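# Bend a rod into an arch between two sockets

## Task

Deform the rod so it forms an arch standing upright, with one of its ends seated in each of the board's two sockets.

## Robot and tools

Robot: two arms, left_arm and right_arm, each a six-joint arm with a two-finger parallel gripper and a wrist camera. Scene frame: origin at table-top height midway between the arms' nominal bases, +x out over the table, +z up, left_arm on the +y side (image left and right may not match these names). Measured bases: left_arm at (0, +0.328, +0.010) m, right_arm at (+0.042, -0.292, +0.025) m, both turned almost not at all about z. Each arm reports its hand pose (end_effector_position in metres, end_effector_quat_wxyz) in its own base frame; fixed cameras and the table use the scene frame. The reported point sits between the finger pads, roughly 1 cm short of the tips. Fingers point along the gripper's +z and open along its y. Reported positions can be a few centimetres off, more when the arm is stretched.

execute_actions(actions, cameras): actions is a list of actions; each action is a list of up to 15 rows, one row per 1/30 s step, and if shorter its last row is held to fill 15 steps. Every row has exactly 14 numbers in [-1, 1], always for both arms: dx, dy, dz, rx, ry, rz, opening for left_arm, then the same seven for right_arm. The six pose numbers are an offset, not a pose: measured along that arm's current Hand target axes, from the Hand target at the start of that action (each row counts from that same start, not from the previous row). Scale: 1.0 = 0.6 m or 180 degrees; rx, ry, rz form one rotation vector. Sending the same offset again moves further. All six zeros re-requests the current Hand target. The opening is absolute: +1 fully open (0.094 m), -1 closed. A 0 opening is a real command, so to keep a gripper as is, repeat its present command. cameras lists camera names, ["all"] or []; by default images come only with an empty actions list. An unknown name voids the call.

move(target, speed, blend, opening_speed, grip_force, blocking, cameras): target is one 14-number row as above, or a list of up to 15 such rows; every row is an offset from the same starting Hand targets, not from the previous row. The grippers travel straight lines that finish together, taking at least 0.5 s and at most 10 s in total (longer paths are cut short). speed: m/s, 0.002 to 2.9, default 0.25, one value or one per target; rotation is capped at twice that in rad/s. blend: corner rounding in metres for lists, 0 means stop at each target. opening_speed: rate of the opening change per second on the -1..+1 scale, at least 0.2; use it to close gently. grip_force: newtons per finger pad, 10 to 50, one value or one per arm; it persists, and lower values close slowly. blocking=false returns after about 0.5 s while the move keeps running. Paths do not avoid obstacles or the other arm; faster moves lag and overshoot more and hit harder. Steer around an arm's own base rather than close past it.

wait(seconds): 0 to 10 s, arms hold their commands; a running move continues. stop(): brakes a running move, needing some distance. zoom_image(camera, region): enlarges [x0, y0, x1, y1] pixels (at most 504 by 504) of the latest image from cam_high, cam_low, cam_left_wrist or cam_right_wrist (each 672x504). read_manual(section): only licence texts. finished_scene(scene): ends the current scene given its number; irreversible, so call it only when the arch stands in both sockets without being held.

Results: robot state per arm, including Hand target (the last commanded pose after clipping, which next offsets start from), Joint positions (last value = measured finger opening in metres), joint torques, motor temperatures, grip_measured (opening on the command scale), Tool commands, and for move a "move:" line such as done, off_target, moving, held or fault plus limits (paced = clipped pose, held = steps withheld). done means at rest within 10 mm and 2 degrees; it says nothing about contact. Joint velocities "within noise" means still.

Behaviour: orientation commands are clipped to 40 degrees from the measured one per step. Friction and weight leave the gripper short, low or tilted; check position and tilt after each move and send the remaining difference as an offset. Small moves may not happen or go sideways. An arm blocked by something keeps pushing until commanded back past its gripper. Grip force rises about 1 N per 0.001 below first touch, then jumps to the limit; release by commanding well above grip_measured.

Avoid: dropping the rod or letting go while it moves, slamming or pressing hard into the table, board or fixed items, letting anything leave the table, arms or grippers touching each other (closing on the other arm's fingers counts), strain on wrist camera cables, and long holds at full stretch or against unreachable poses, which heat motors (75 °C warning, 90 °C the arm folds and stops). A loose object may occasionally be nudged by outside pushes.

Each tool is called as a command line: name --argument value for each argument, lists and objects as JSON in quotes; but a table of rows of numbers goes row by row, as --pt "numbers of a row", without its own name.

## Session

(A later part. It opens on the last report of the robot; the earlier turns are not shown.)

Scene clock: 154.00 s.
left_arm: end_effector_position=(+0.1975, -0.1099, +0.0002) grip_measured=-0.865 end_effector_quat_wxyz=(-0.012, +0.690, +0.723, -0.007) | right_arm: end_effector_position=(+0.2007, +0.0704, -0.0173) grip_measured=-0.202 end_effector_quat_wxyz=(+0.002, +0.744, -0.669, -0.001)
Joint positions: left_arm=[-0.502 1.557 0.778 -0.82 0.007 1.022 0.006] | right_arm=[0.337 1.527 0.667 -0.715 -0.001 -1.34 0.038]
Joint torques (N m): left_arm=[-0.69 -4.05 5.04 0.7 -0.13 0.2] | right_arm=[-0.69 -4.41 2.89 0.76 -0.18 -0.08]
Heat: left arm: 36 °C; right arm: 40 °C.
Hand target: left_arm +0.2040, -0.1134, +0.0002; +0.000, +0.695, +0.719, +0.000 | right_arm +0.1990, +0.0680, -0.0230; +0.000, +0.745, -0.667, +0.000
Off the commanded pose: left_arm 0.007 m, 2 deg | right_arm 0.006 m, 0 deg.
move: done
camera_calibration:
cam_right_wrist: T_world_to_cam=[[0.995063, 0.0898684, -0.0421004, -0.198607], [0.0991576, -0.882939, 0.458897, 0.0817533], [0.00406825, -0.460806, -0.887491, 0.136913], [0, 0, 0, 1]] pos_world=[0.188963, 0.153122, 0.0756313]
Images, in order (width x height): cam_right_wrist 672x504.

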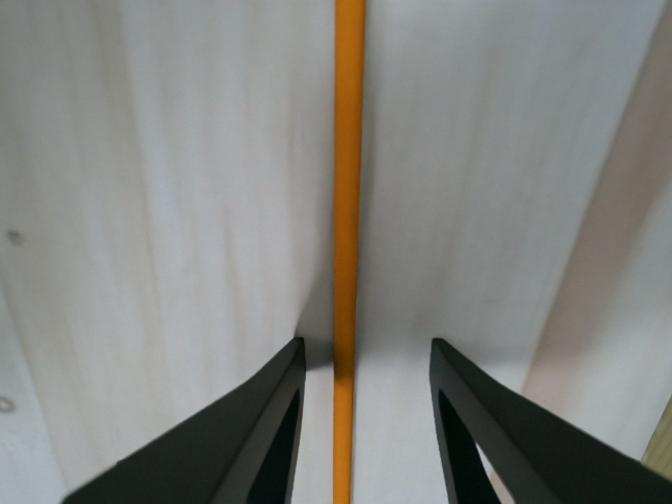

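Now close the right gripper.

move --target '[0, 0, 0, 0, 0, 0, -1.0, 0, 0, 0, 0, 0, 0, -1.0]' --speed 0.05 --opening_speed 0.5 --cameras '["cam_right_wrist"]'

Scene clock: 156.60 s.
left_arm: end_effector_position=(+0.1975, -0.1099, +0.0002) grip_measured=-0.865 end_effector_quat_wxyz=(-0.012, +0.689, +0.725, -0.007) | right_arm: end_effector_position=(+0.2011, +0.0705, -0.0173) grip_measured=-0.904 end_effector_quat_wxyz=(+0.001, +0.744, -0.669, -0.001)
Joint positions: left_arm=[-0.502 1.557 0.778 -0.82 0.007 1.017 0.006] | right_arm=[0.337 1.527 0.667 -0.713 -0.001 -1.34 0.004]
Joint torques (N m): left_arm=[-0.69 -4.04 5.04 0.7 -0.13 0.21] | right_arm=[-0.69 -4.42 2.89 0.74 -0.17 -0.08]
Heat: left arm: 36 °C; right arm: 40 °C.
Hand target: left_arm +0.2040, -0.1134, +0.0002; +0.000, +0.695, +0.719, +0.000 | right_arm +0.1990, +0.0680, -0.0230; +0.000, +0.745, -0.667, +0.000
Off the commanded pose: left_arm 0.007 m, 2 deg | right_arm 0.007 m, 0 deg.
move: done
camera_calibration:
cam_right_wrist: T_world_to_cam=[[0.995119, 0.0899287, -0.0406272, -0.198932], [0.0985345, -0.883182, 0.458564, 0.0818672], [0.0053568, -0.460329, -0.887732, 0.136703], [0, 0, 0, 1]] pos_world=[0.189162, 0.153122, 0.0757322]
Images, in order (width x height): cam_right_wrist 672x504.

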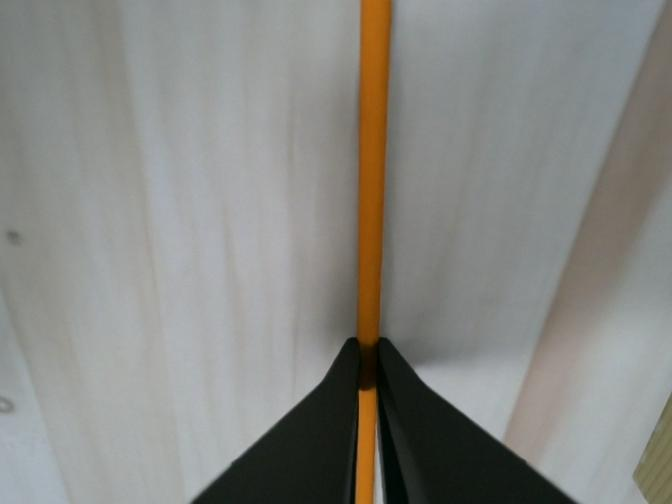

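move --target '[0, 0, -0.25, 0, 0, 0, -1.0, 0, 0, -0.25, 0, 0, 0, -1.0]' --speed 0.1 --cameras '["all"]'

Scene clock: 160.20 s.
left_arm: end_effector_position=(+0.2021, -0.1118, +0.1374) grip_measured=-0.865 end_effector_quat_wxyz=(-0.019, +0.692, +0.721, -0.004) | right_arm: end_effector_position=(+0.1963, +0.0680, +0.1154) grip_measured=-0.905 end_effector_quat_wxyz=(+0.015, +0.743, -0.669, -0.006)
Joint positions: left_arm=[-0.507 1.451 1.249 -1.407 -0.002 1.023 0.006] | right_arm=[0.337 1.356 1.084 -1.331 0.004 -1.34 0.004]
Joint torques (N m): left_arm=[-0.53 -6.01 7.98 0.27 -0.05 0.21] | right_arm=[-0.65 -6.02 8.18 0.12 -0.23 -0.08]
Heat: left arm: 36 °C; right arm: 40 °C.
Hand target: left_arm +0.2040, -0.1134, +0.1502; +0.000, +0.695, +0.719, +0.000 | right_arm +0.1990, +0.0681, +0.1270; +0.000, +0.745, -0.667, +0.000
Off the commanded pose: left_arm 0.013 m, 2 deg | right_arm 0.012 m, 2 deg.
move: off_target (left_arm, right_arm)
camera_calibration:
cam_left_wrist: T_world_to_cam=[[-0.999454, -0.0285015, -0.0166851, 0.210282], [-0.0329773, 0.88871, 0.457282, 0.0783281], [0.00179503, 0.457583, -0.889165, 0.291617], [0, 0, 0, 1]] pos_world=[0.212227, -0.197057, 0.226986]
cam_right_wrist: T_world_to_cam=[[0.993608, 0.0891613, -0.0692329, -0.184878], [0.11129, -0.876435, 0.468484, 0.0152319], [-0.0189075, -0.473194, -0.880755, 0.258244], [0, 0, 0, 1]] pos_world=[0.186884, 0.152034, 0.207515]

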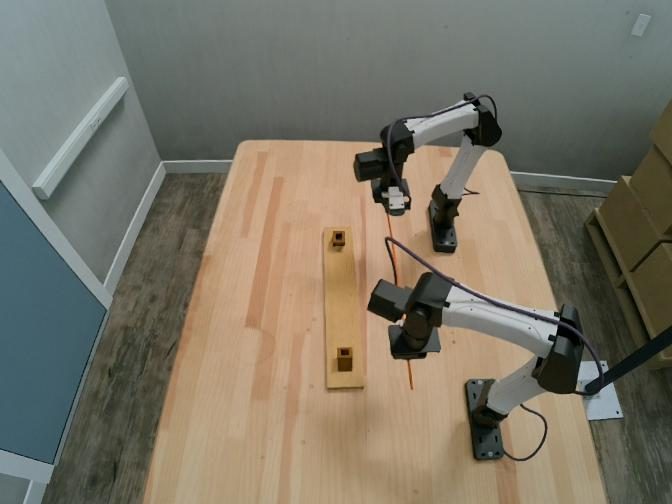

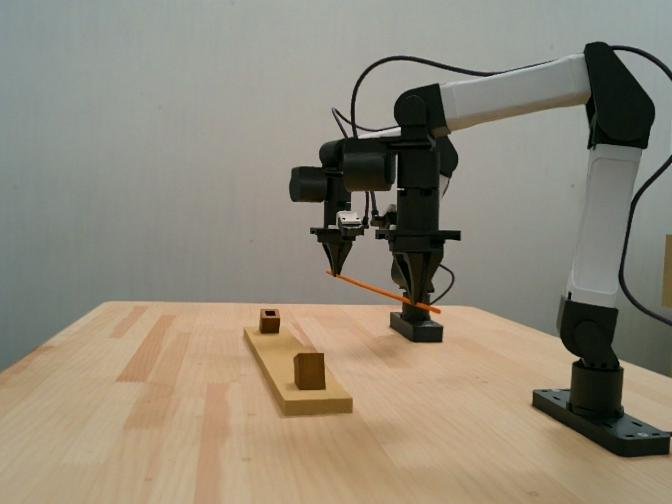

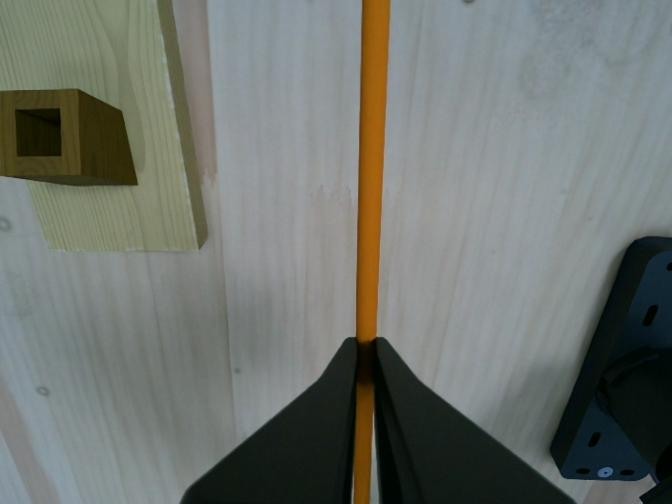

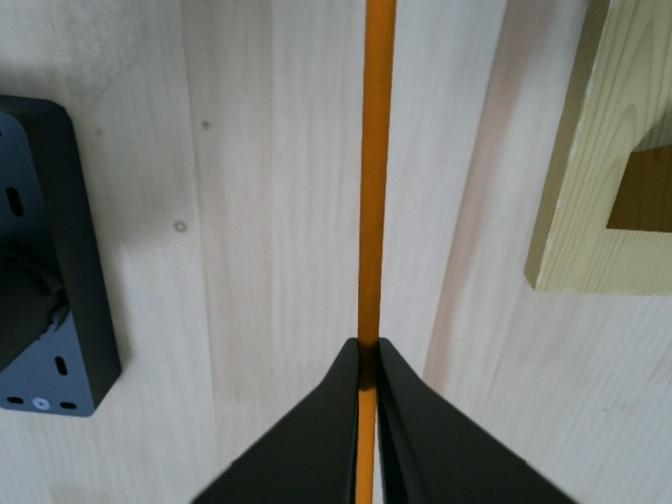

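zoom_image --camera "cam_left_wrist" --region '[0, 70, 220, 260]'

zoom_image --camera "cam_right_wrist" --region '[510, 100, 672, 300]'

zoom_image --camera "cam_high" --region '[300, 215, 420, 395]'

Scaled by 2.291 from the camera's 672x504 image, which has a finer 960x720 frame.

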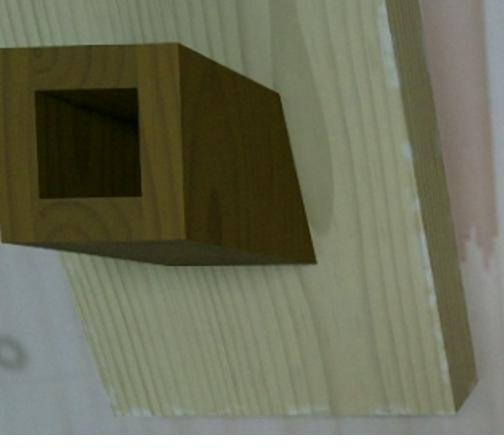

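Scaled by 2.520 from the camera's 672x504 image, which has a finer 960x720 frame.

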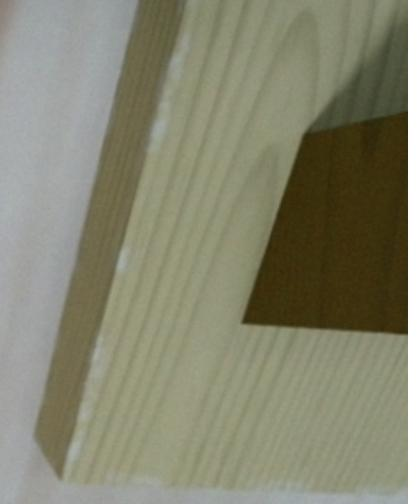

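Scaled by 2.800 from the camera's 672x504 image, which has a finer 960x720 frame.

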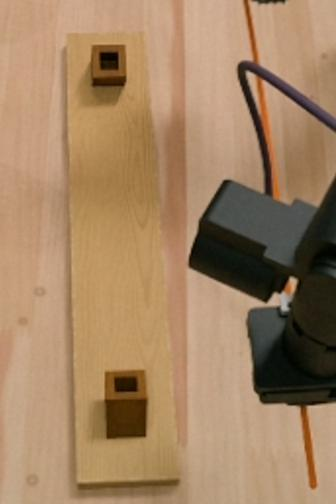

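move --target '[-0.0145, 0.2217, -0.1497, -0.4999, 0.0132, -0.0132, -1.0, 0.0235, -0.2368, -0.1633, 0.5, -0.001, -0.001, -1.0]' --speed 0.15 --cameras '["all"]'

Scene clock: 185.37 s.
left_arm: end_effector_position=(+0.3348, -0.1194, +0.2285) grip_measured=-0.865 end_effector_quat_wxyz=(+0.460, +0.497, +0.524, +0.517) | right_arm: end_effector_position=(+0.3422, +0.0691, +0.2210) grip_measured=-0.905 end_effector_quat_wxyz=(+0.516, -0.532, +0.481, -0.468)
Joint positions: left_arm=[-0.692 1.144 0.437 0.647 -0.775 1.56 0.006] | right_arm=[0.297 0.982 0.314 0.638 0.197 -1.565 0.004]
Joint torques (N m): left_arm=[0.43 -2.21 6.43 2.56 -0.03 0.18] | right_arm=[-1.13 -1.31 6.05 3.03 -0.4 -0.01]
Heat: left arm: 38 °C; right arm: 42 °C.
Hand target: left_arm +0.3372, -0.1175, +0.2401; +0.478, +0.478, +0.521, +0.522 | right_arm +0.3418, +0.0700, +0.2250; +0.528, -0.528, +0.470, -0.470
Off the commanded pose: left_arm 0.012 m, 3 deg | right_arm 0.004 m, 2 deg.
move: off_target (left_arm)
camera_calibration:
cam_left_wrist: T_world_to_cam=[[0.00248017, 0.0432447, -0.999061, 0.241894], [-0.510385, 0.859195, 0.0359235, 0.30039], [0.859942, 0.509817, 0.0242024, -0.113938], [0, 0, 0, 1]] pos_world=[0.250695, -0.210466, 0.233634]
cam_right_wrist: T_world_to_cam=[[0.0687482, -0.00863172, 0.997597, -0.235219], [-0.367699, -0.929784, 0.0172945, 0.217662], [0.9274, -0.368004, -0.0670949, -0.156434], [0, 0, 0, 1]] pos_world=[0.241281, 0.14278, 0.220394]

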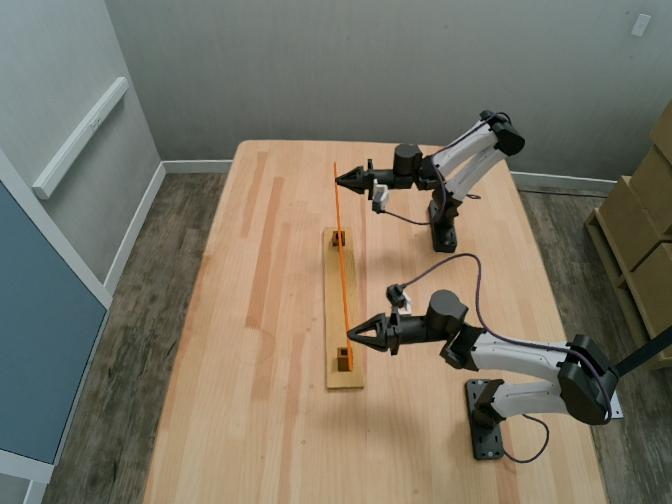

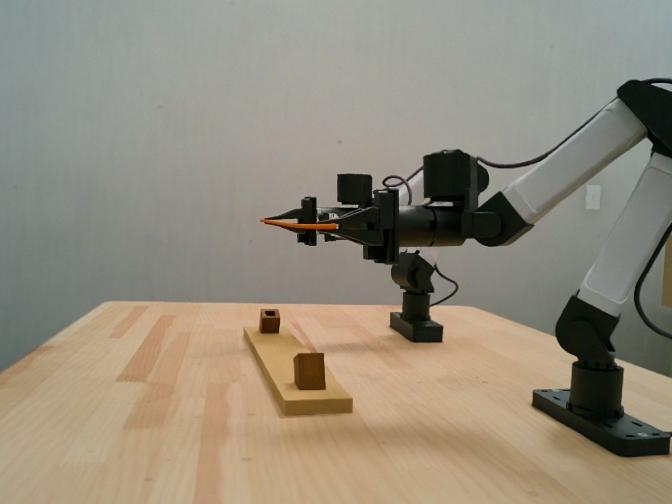

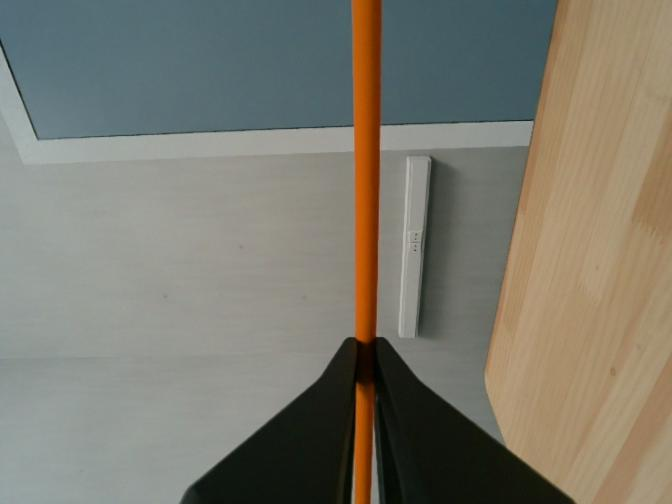

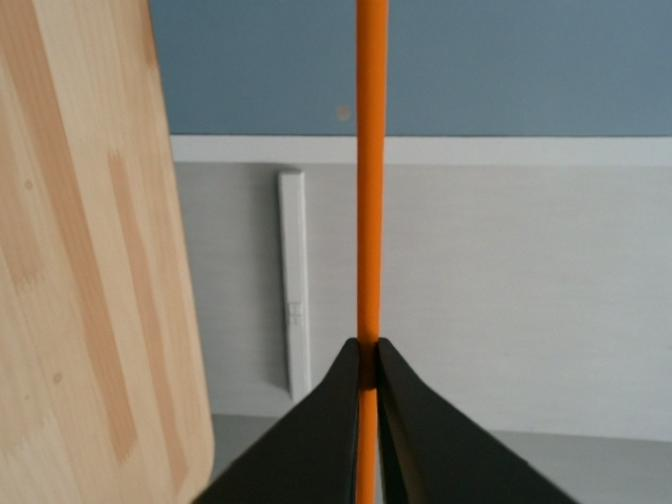

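move --pt "-0.0080 0 0 0 0 -0.1111 -1.0 -0.0080 0 0 0 0 0.1111 -1.0" --pt "-0.0298 0 0 0 0 -0.2222 -1.0 -0.0298 0 0 0 0 0.2222 -1.0" --speed 0.12 --blend 0.02 --cameras '["all"]'

Scene clock: 193.00 s.
left_arm: end_effector_position=(+0.3350, -0.1278, +0.2114) grip_measured=-0.865 end_effector_quat_wxyz=(+0.581, +0.320, +0.661, +0.352) | right_arm: end_effector_position=(+0.3402, +0.0836, +0.2131) grip_measured=-0.905 end_effector_quat_wxyz=(+0.628, -0.367, +0.626, -0.282)
Joint positions: left_arm=[-0.726 1.204 0.437 0.653 -0.816 0.913 0.006] | right_arm=[0.369 1.007 0.314 0.638 0.26 -0.938 0.004]
Joint torques (N m): left_arm=[-0.75 -2.58 9.14 2.68 -0.21 -0.3] | right_arm=[0.32 -1.58 6.87 3.14 -0.06 0.76]
Heat: left arm: 40 °C; right arm: 42 °C.
Hand target: left_arm +0.3388, -0.1353, +0.2401; +0.627, +0.270, +0.653, +0.327 | right_arm +0.3398, +0.0878, +0.2249; +0.657, -0.336, +0.622, -0.262
Off the commanded pose: left_arm 0.030 m, 8 deg | right_arm 0.013 m, 5 deg.
move: off_target (left_arm, right_arm)
camera_calibration:
cam_left_wrist: T_world_to_cam=[[0.0329659, -0.53262, -0.845712, 0.108852], [-0.543176, 0.700752, -0.462499, 0.404371], [0.838971, 0.474618, -0.266206, -0.0454813], [0, 0, 0, 1]] pos_world=[0.254214, -0.203801, 0.266972]
cam_right_wrist: T_world_to_cam=[[0.144196, -0.580255, 0.801568, -0.163158], [-0.403445, -0.774126, -0.487813, 0.337495], [0.90357, -0.253048, -0.345727, -0.091904], [0, 0, 0, 1]] pos_world=[0.242729, 0.143334, 0.263643]

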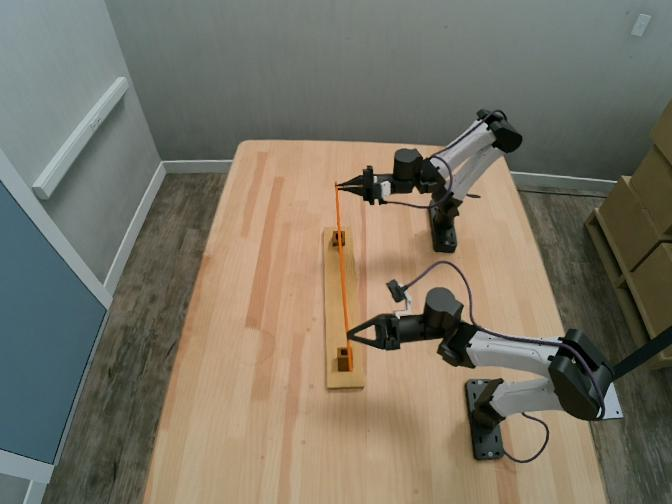

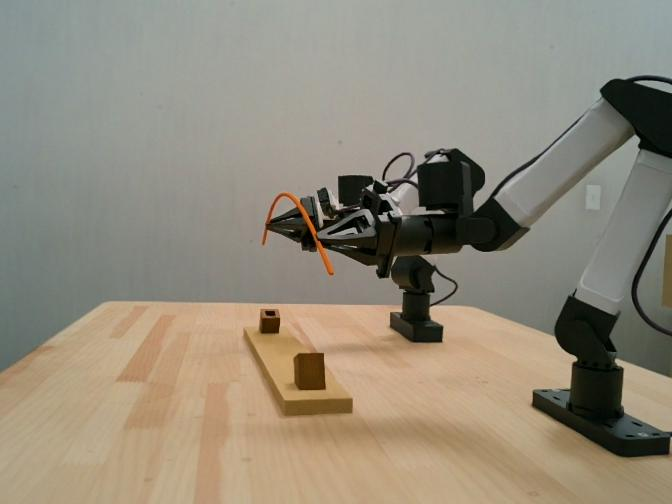

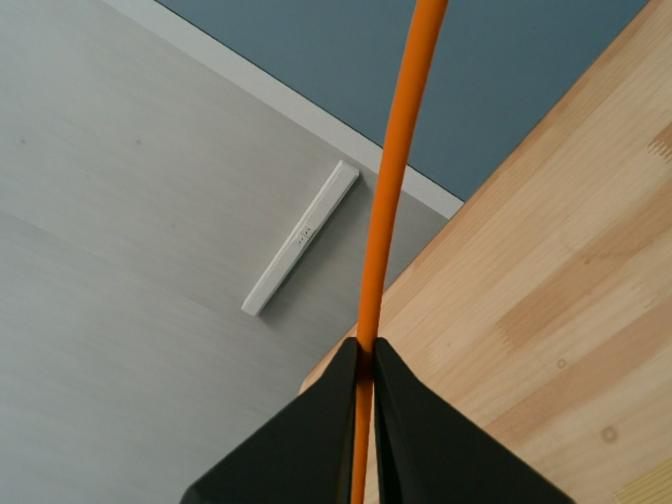

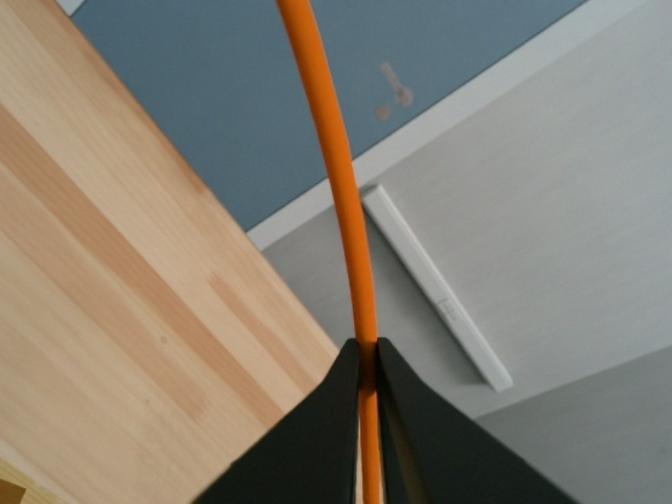

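move --target '[-0.0544, -0.0021, 0, 0, 0, -0.144, -1.0, -0.039, 0.0153, 0, 0, 0, 0.144, -1.0]' --speed 0.12 --cameras '["all"]'

Scene clock: 199.40 s.
left_arm: end_effector_position=(+0.3392, -0.1525, +0.2385) grip_measured=-0.865 end_effector_quat_wxyz=(+0.657, +0.159, +0.703, +0.220) | right_arm: end_effector_position=(+0.3329, +0.1026, +0.2076) grip_measured=-0.905 end_effector_quat_wxyz=(+0.668, -0.223, +0.696, -0.144)
Joint positions: left_arm=[-0.796 1.261 0.546 0.653 -0.896 0.499 0.006] | right_arm=[0.49 1.025 0.314 0.638 0.391 -0.495 0.004]
Joint torques (N m): left_arm=[-0.9 -3.32 9.61 2.11 -0.14 -0.57] | right_arm=[0.58 -1.57 10.18 2.89 -0.14 0.86]
Motor temperatures (°C): left_arm=[22 28 38 41 22 23 24] | right_arm=[25 28 42 37 25 23 24]
Heat: left arm: 41 °C; right arm: 42 °C.
Hand target: left_arm +0.3410, -0.1610, +0.2601; +0.684, +0.117, +0.697, +0.178 | right_arm +0.3370, +0.1115, +0.2329; +0.699, -0.188, +0.682, -0.108
Off the commanded pose: left_arm 0.023 m, 8 deg | right_arm 0.027 m, 7 deg.
move: off_target (left_arm, right_arm)
camera_calibration:
cam_left_wrist: T_world_to_cam=[[0.113286, -0.840014, -0.530606, -0.0307634], [-0.510918, 0.408773, -0.756219, 0.451169], [0.852132, 0.356765, -0.38287, -0.024659], [0, 0, 0, 1]] pos_world=[0.255008, -0.20147, 0.315419]
cam_right_wrist: T_world_to_cam=[[0.156605, -0.862542, 0.48114, -0.055262], [-0.462768, -0.494449, -0.735776, 0.389038], [0.872537, -0.10743, -0.47659, -0.0598854], [0, 0, 0, 1]] pos_world=[0.240941, 0.13826, 0.284293]

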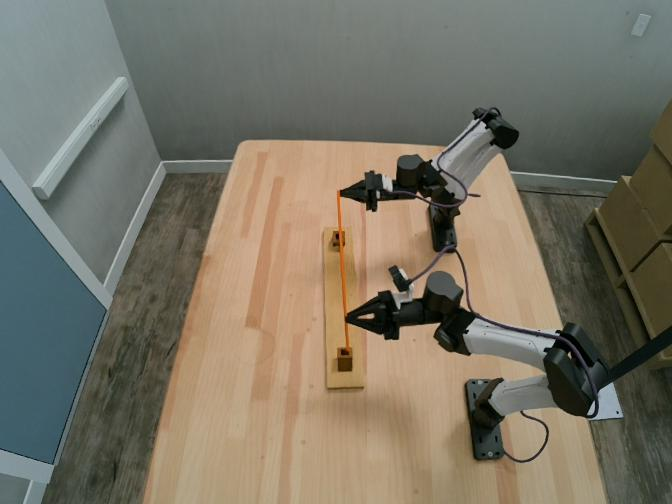

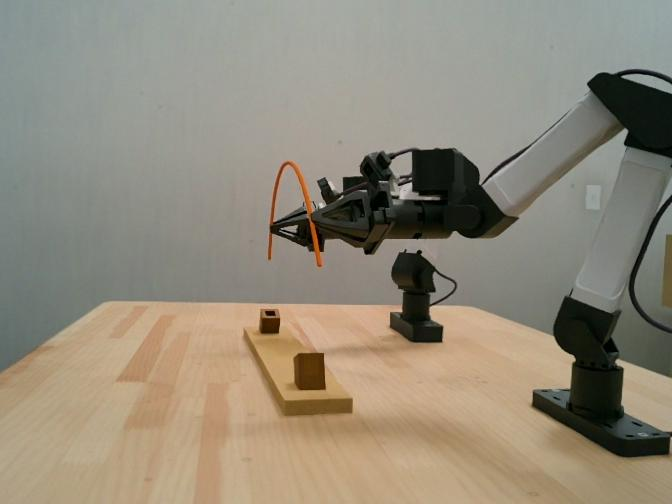

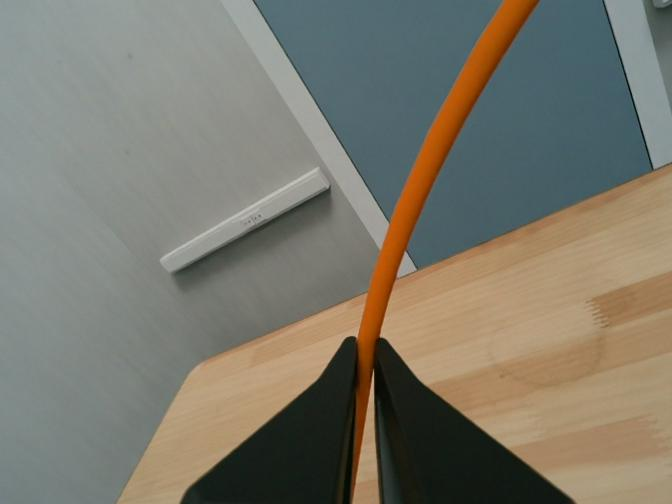

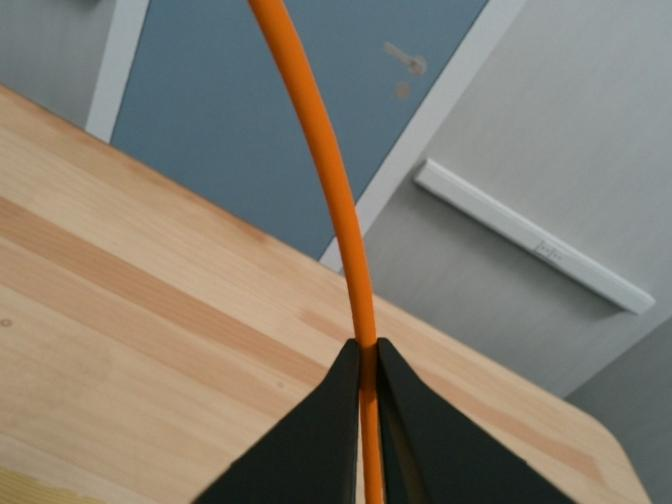

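move --target '[0.029, -0.0722, 0.0015, -0.0045, -0.0101, -0.111, -1.0, -0.0088, 0.0612, 0.0085, 0.0068, -0.0152, 0.111, -1.0]' --speed 0.1 --cameras '["all"]'

Scene clock: 212.57 s.
left_arm: end_effector_position=(+0.3436, -0.1781, +0.2010) grip_measured=-0.865 end_effector_quat_wxyz=(+0.679, +0.040, +0.722, +0.129) | right_arm: end_effector_position=(+0.3356, +0.1314, +0.1933) grip_measured=-0.905 end_effector_quat_wxyz=(+0.689, -0.100, +0.716, -0.051)
Joint positions: left_arm=[-0.865 1.483 0.548 0.852 -0.997 0.174 0.006] | right_arm=[0.638 1.223 0.314 0.855 0.572 -0.183 0.004]
Joint torques (N m): left_arm=[-1.4 -4.25 7.71 2.81 0.07 -0.49] | right_arm=[1.16 -2.65 8.99 3.28 -0.37 0.96]
Heat: left arm: 41 °C; right arm: 43 °C.
Hand target: left_arm +0.3448, -0.1933, +0.2265; +0.717, -0.008, +0.695, +0.059 | right_arm +0.3380, +0.1475, +0.2227; +0.725, -0.062, +0.686, +0.013
Off the commanded pose: left_arm 0.030 m, 11 deg | right_arm 0.034 m, 10 deg.
move: off_target (left_arm, right_arm)
camera_calibration:
cam_left_wrist: T_world_to_cam=[[0.165588, -0.953004, -0.2537, -0.166452], [-0.49995, 0.140625, -0.854561, 0.403769], [0.850077, 0.268342, -0.453169, -0.0346147], [0, 0, 0, 1]] pos_world=[0.258852, -0.206121, 0.28713]
cam_right_wrist: T_world_to_cam=[[0.111019, -0.974803, 0.193478, 0.0616432], [-0.484349, -0.223067, -0.845959, 0.386872], [0.867802, 0.000206723, -0.496909, -0.0745276], [0, 0, 0, 1]] pos_world=[0.245213, 0.146404, 0.278318]

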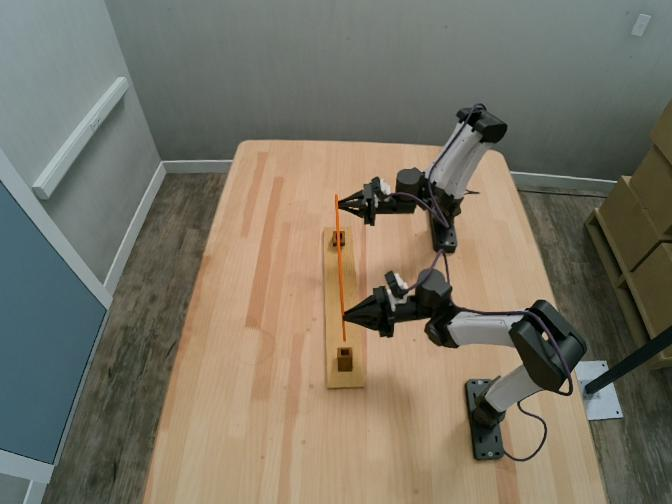

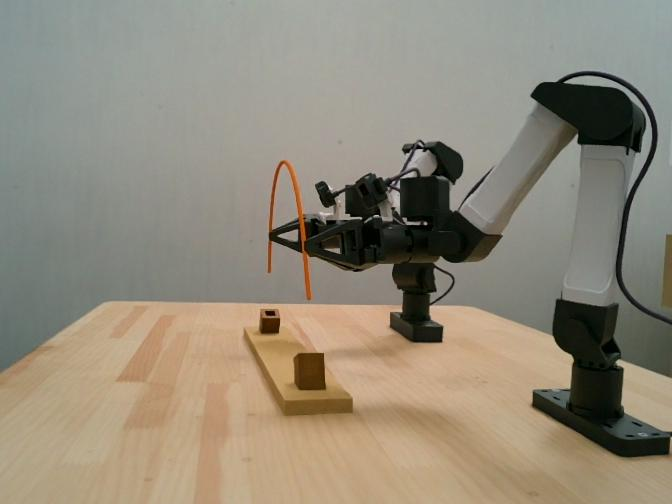

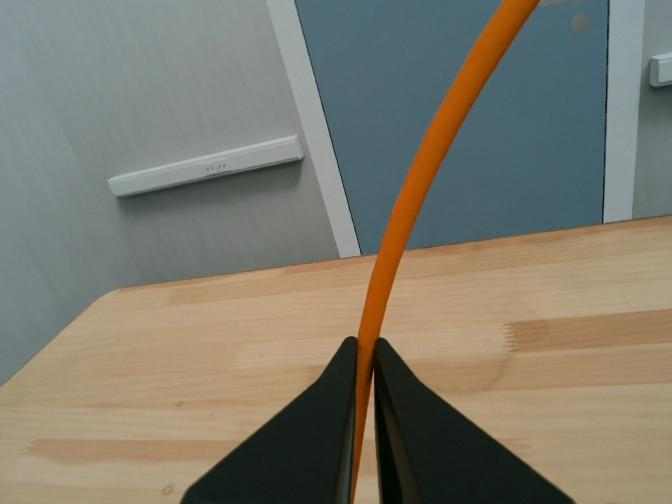

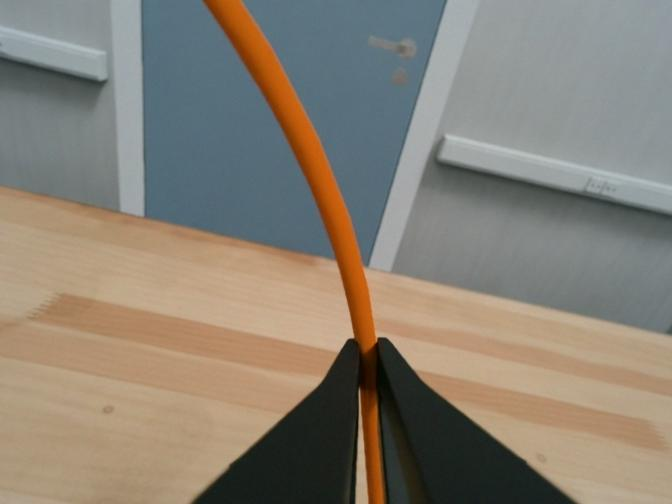

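zoom_image --camera "cam_low" --region '[230, 260, 370, 420]'

zoom_image --camera "cam_high" --region '[310, 180, 390, 260]'

zoom_image --camera "cam_high" --region '[310, 300, 400, 390]'

Scaled by 3.150 from the camera's 672x504 image, which has a finer 960x720 frame.

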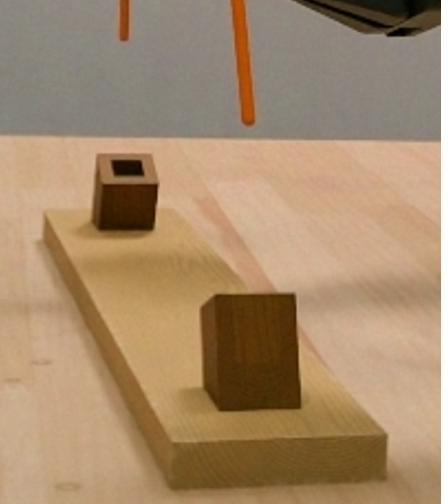

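Scaled by 6.300 from the camera's 672x504 image, which has a finer 960x720 frame.

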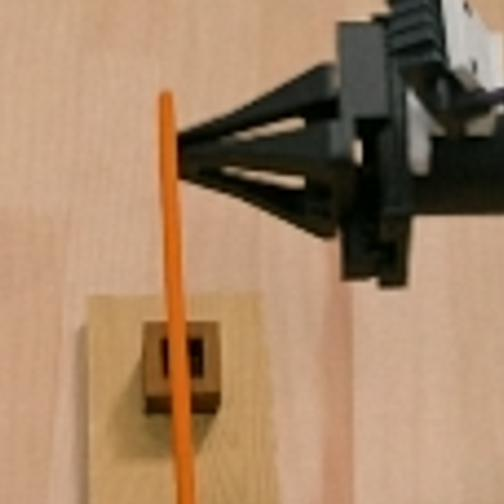

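Scaled by 5.600 from the camera's 672x504 image, which has a finer 960x720 frame.

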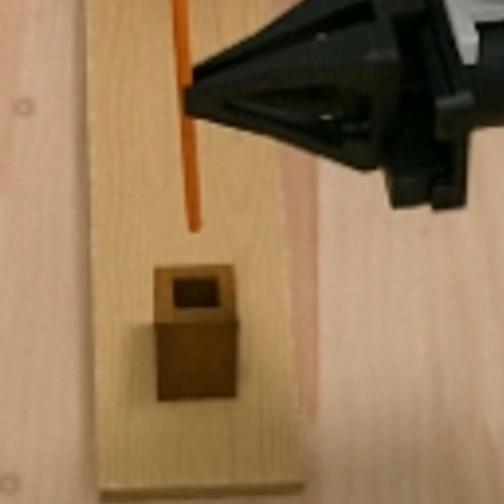

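move --target '[0.0747, -0.0085, 0, 0, -0.0139, -0.0389, -1.0, 0.075, 0.0022, -0.002, 0, -0.0139, 0.0389, -1.0]' --speed 0.08 --cameras '["all"]'

Scene clock: 230.43 s.
left_arm: end_effector_position=(+0.3479, -0.1832, +0.1598) grip_measured=-0.865 end_effector_quat_wxyz=(+0.702, -0.011, +0.708, +0.081) | right_arm: end_effector_position=(+0.3421, +0.1363, +0.1605) grip_measured=-0.905 end_effector_quat_wxyz=(+0.711, -0.052, +0.701, -0.006)
Joint positions: left_arm=[-0.865 1.733 0.482 1.248 -0.997 0.097 0.006] | right_arm=[0.638 1.542 0.242 1.315 0.572 -0.091 0.004]
Joint torques (N m): left_arm=[-1.21 -5.16 5.07 2.86 0.15 -0.32] | right_arm=[0.23 -3.93 4.29 3.4 -0.52 1.03]
Motor temperatures (°C): left_arm=[22 28 40 46 22 23 24] | right_arm=[26 28 43 42 25 24 24]
Heat: left arm: 46 °C; right arm: 43 °C.
Hand target: left_arm +0.3465, -0.1950, +0.1815; +0.734, -0.049, +0.677, +0.016 | right_arm +0.3392, +0.1457, +0.1778; +0.737, -0.019, +0.673, +0.058
Off the commanded pose: left_arm 0.025 m, 10 deg | right_arm 0.020 m, 9 deg.
move: off_target (left_arm, right_arm)
camera_calibration:
cam_left_wrist: T_world_to_cam=[[0.178617, -0.977665, -0.11076, -0.214263], [-0.44596, 0.0199, -0.894832, 0.336933], [0.877049, 0.209227, -0.432445, -0.0790611], [0, 0, 0, 1]] pos_world=[0.25787, -0.199641, 0.243577]
cam_right_wrist: T_world_to_cam=[[0.102991, -0.992369, 0.0678054, 0.0972731], [-0.441646, -0.106702, -0.890822, 0.340211], [0.891259, 0.0618003, -0.449265, -0.120582], [0, 0, 0, 1]] pos_world=[0.247704, 0.140284, 0.242298]

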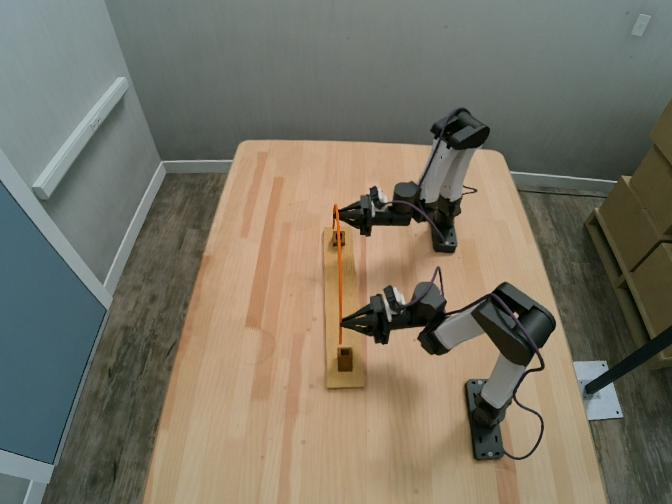

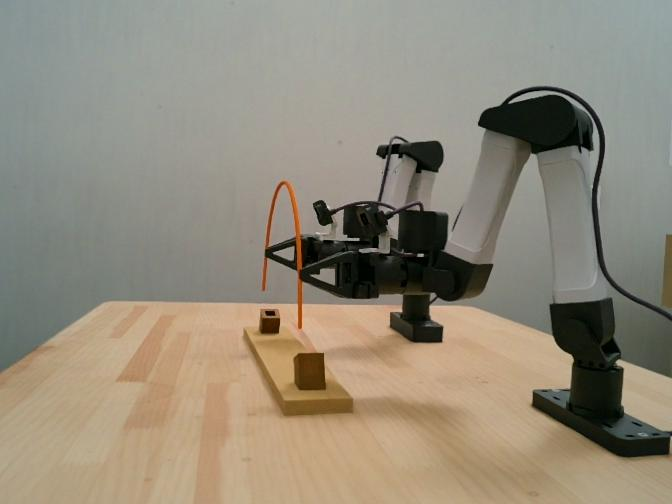

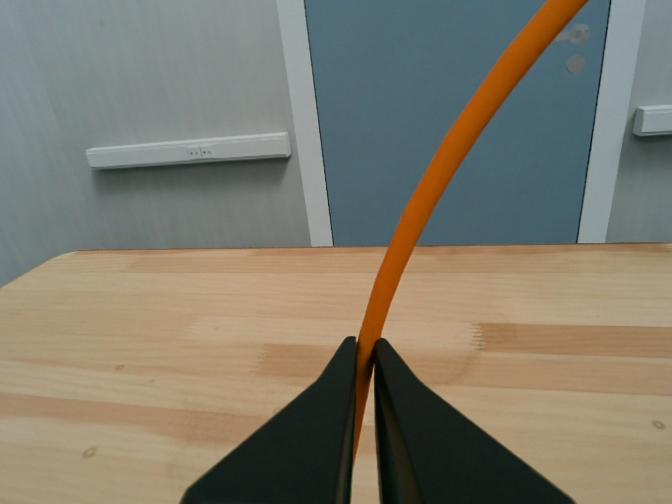

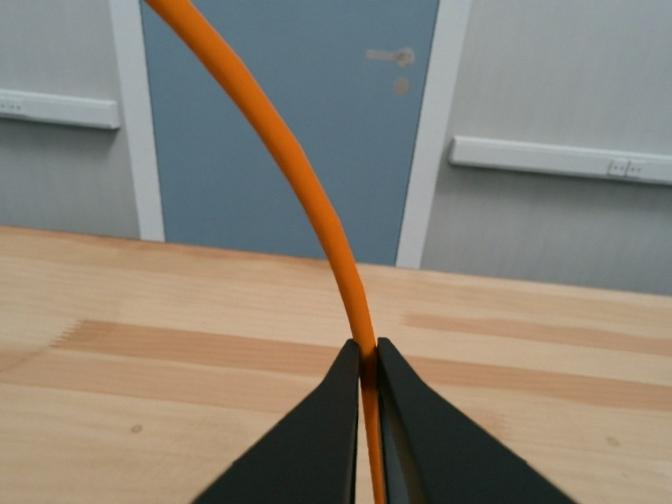

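zoom_image --camera "cam_low" --region '[230, 260, 370, 420]'

zoom_image --camera "cam_high" --region '[310, 190, 390, 270]'

zoom_image --camera "cam_high" --region '[310, 300, 400, 390]'

Scaled by 3.150 from the camera's 672x504 image, which has a finer 960x720 frame.

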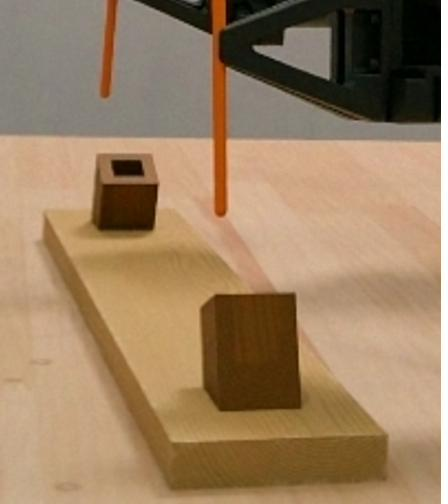

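Scaled by 6.300 from the camera's 672x504 image, which has a finer 960x720 frame.

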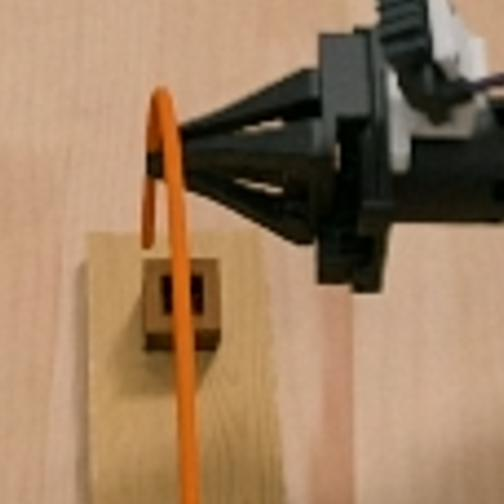

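Scaled by 5.600 from the camera's 672x504 image, which has a finer 960x720 frame.

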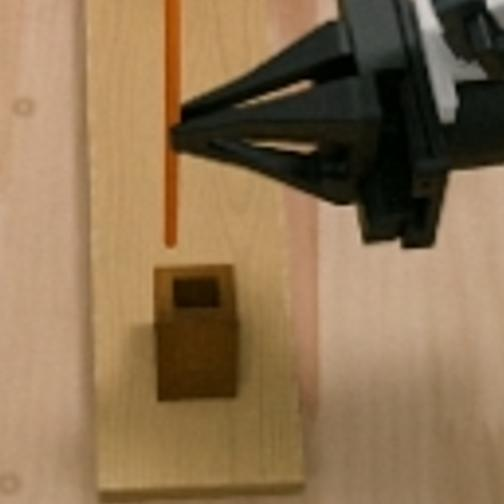

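move --target '[0.0183, -0.001, -0.0212, 0, 0, 0, -1.0, 0.0305, -0.005, -0.0297, 0, 0, 0, -1.0]' --speed 0.06 --cameras '["all"]'

zoom_image --camera "cam_low" --region '[230, 260, 370, 420]'

zoom_image --camera "cam_high" --region '[310, 190, 390, 270]'

zoom_image --camera "cam_high" --region '[310, 300, 400, 390]'

Scene clock: 239.80 s.
left_arm: end_effector_position=(+0.3367, -0.1877, +0.1466) grip_measured=-0.865 end_effector_quat_wxyz=(+0.701, -0.004, +0.709, +0.079) | right_arm: end_effector_position=(+0.3270, +0.1325, +0.1326) grip_measured=-0.905 end_effector_quat_wxyz=(+0.699, -0.064, +0.713, -0.008)
Joint positions: left_arm=[-0.904 1.777 0.448 1.319 -1.022 0.097 0.006] | right_arm=[0.659 1.636 0.16 1.447 0.581 -0.086 0.004]
Joint torques (N m): left_arm=[-1.22 -5.26 4.78 2.94 0.01 -0.28] | right_arm=[0.94 -3.77 3.45 3.82 -0.28 1]
Heat: left arm: 48 °C; right arm: 45 °C.
Hand target: left_arm +0.3348, -0.1972, +0.1696; +0.734, -0.049, +0.677, +0.016 | right_arm +0.3236, +0.1419, +0.1577; +0.737, -0.019, +0.673, +0.058
Off the commanded pose: left_arm 0.025 m, 10 deg | right_arm 0.027 m, 11 deg.
move: off_target (left_arm, right_arm)
camera_calibration:
cam_left_wrist: T_world_to_cam=[[0.164574, -0.979336, -0.117543, -0.212769], [-0.44989, 0.0315213, -0.892527, 0.323372], [0.877789, 0.199768, -0.435406, -0.0756314], [0, 0, 0, 1]] pos_world=[0.246887, -0.203457, 0.230678]
cam_right_wrist: T_world_to_cam=[[0.11774, -0.989385, 0.0851764, 0.089494], [-0.470661, -0.131125, -0.872516, 0.31846], [0.874423, 0.0626409, -0.481103, -0.109748], [0, 0, 0, 1]] pos_world=[0.235316, 0.137177, 0.217439]

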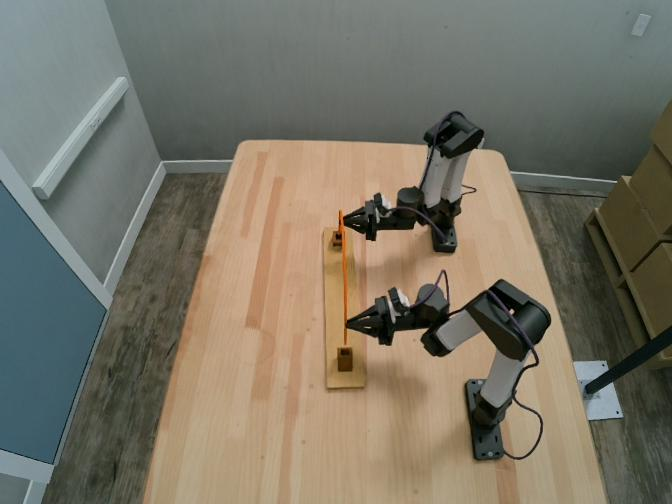

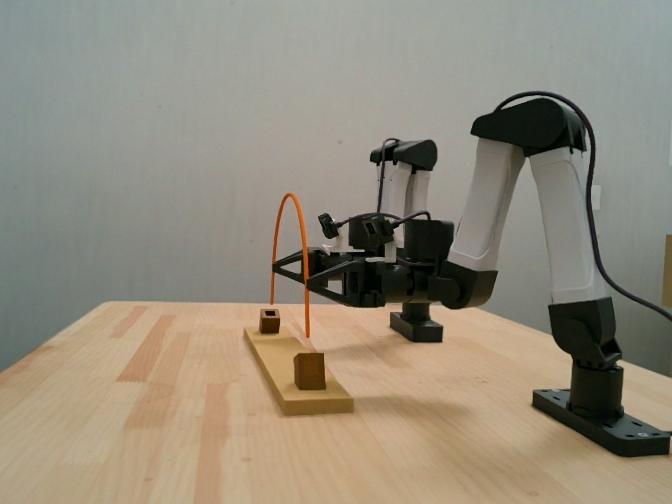

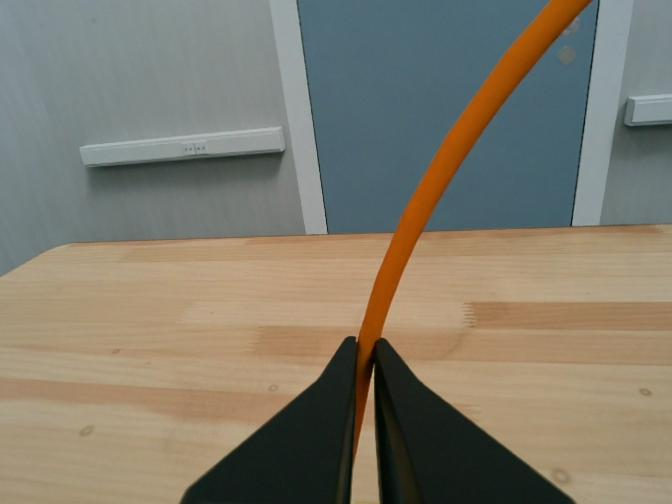

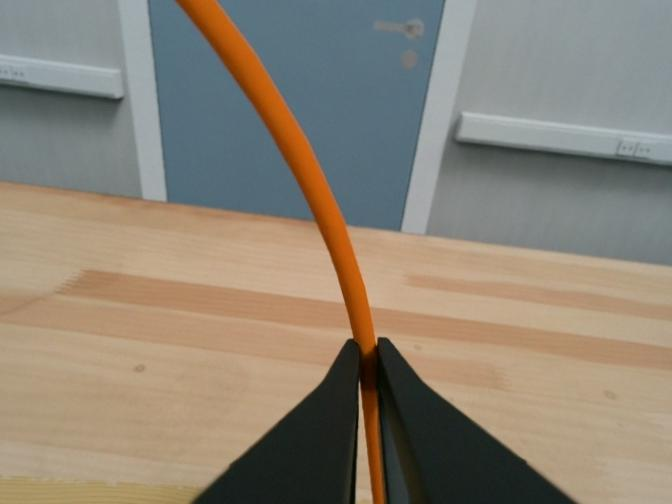

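Scaled by 3.150 from the camera's 672x504 image, which has a finer 960x720 frame.

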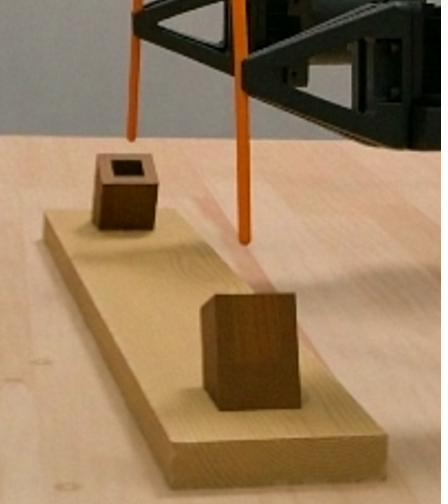

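Scaled by 6.300 from the camera's 672x504 image, which has a finer 960x720 frame.

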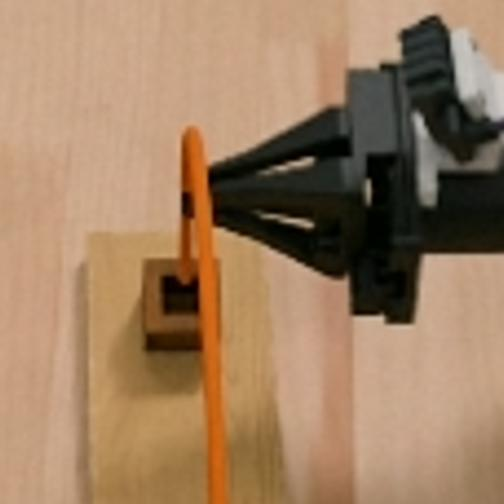

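Scaled by 5.600 from the camera's 672x504 image, which has a finer 960x720 frame.

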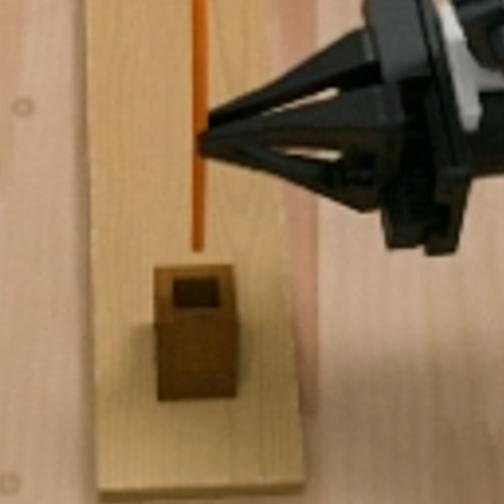

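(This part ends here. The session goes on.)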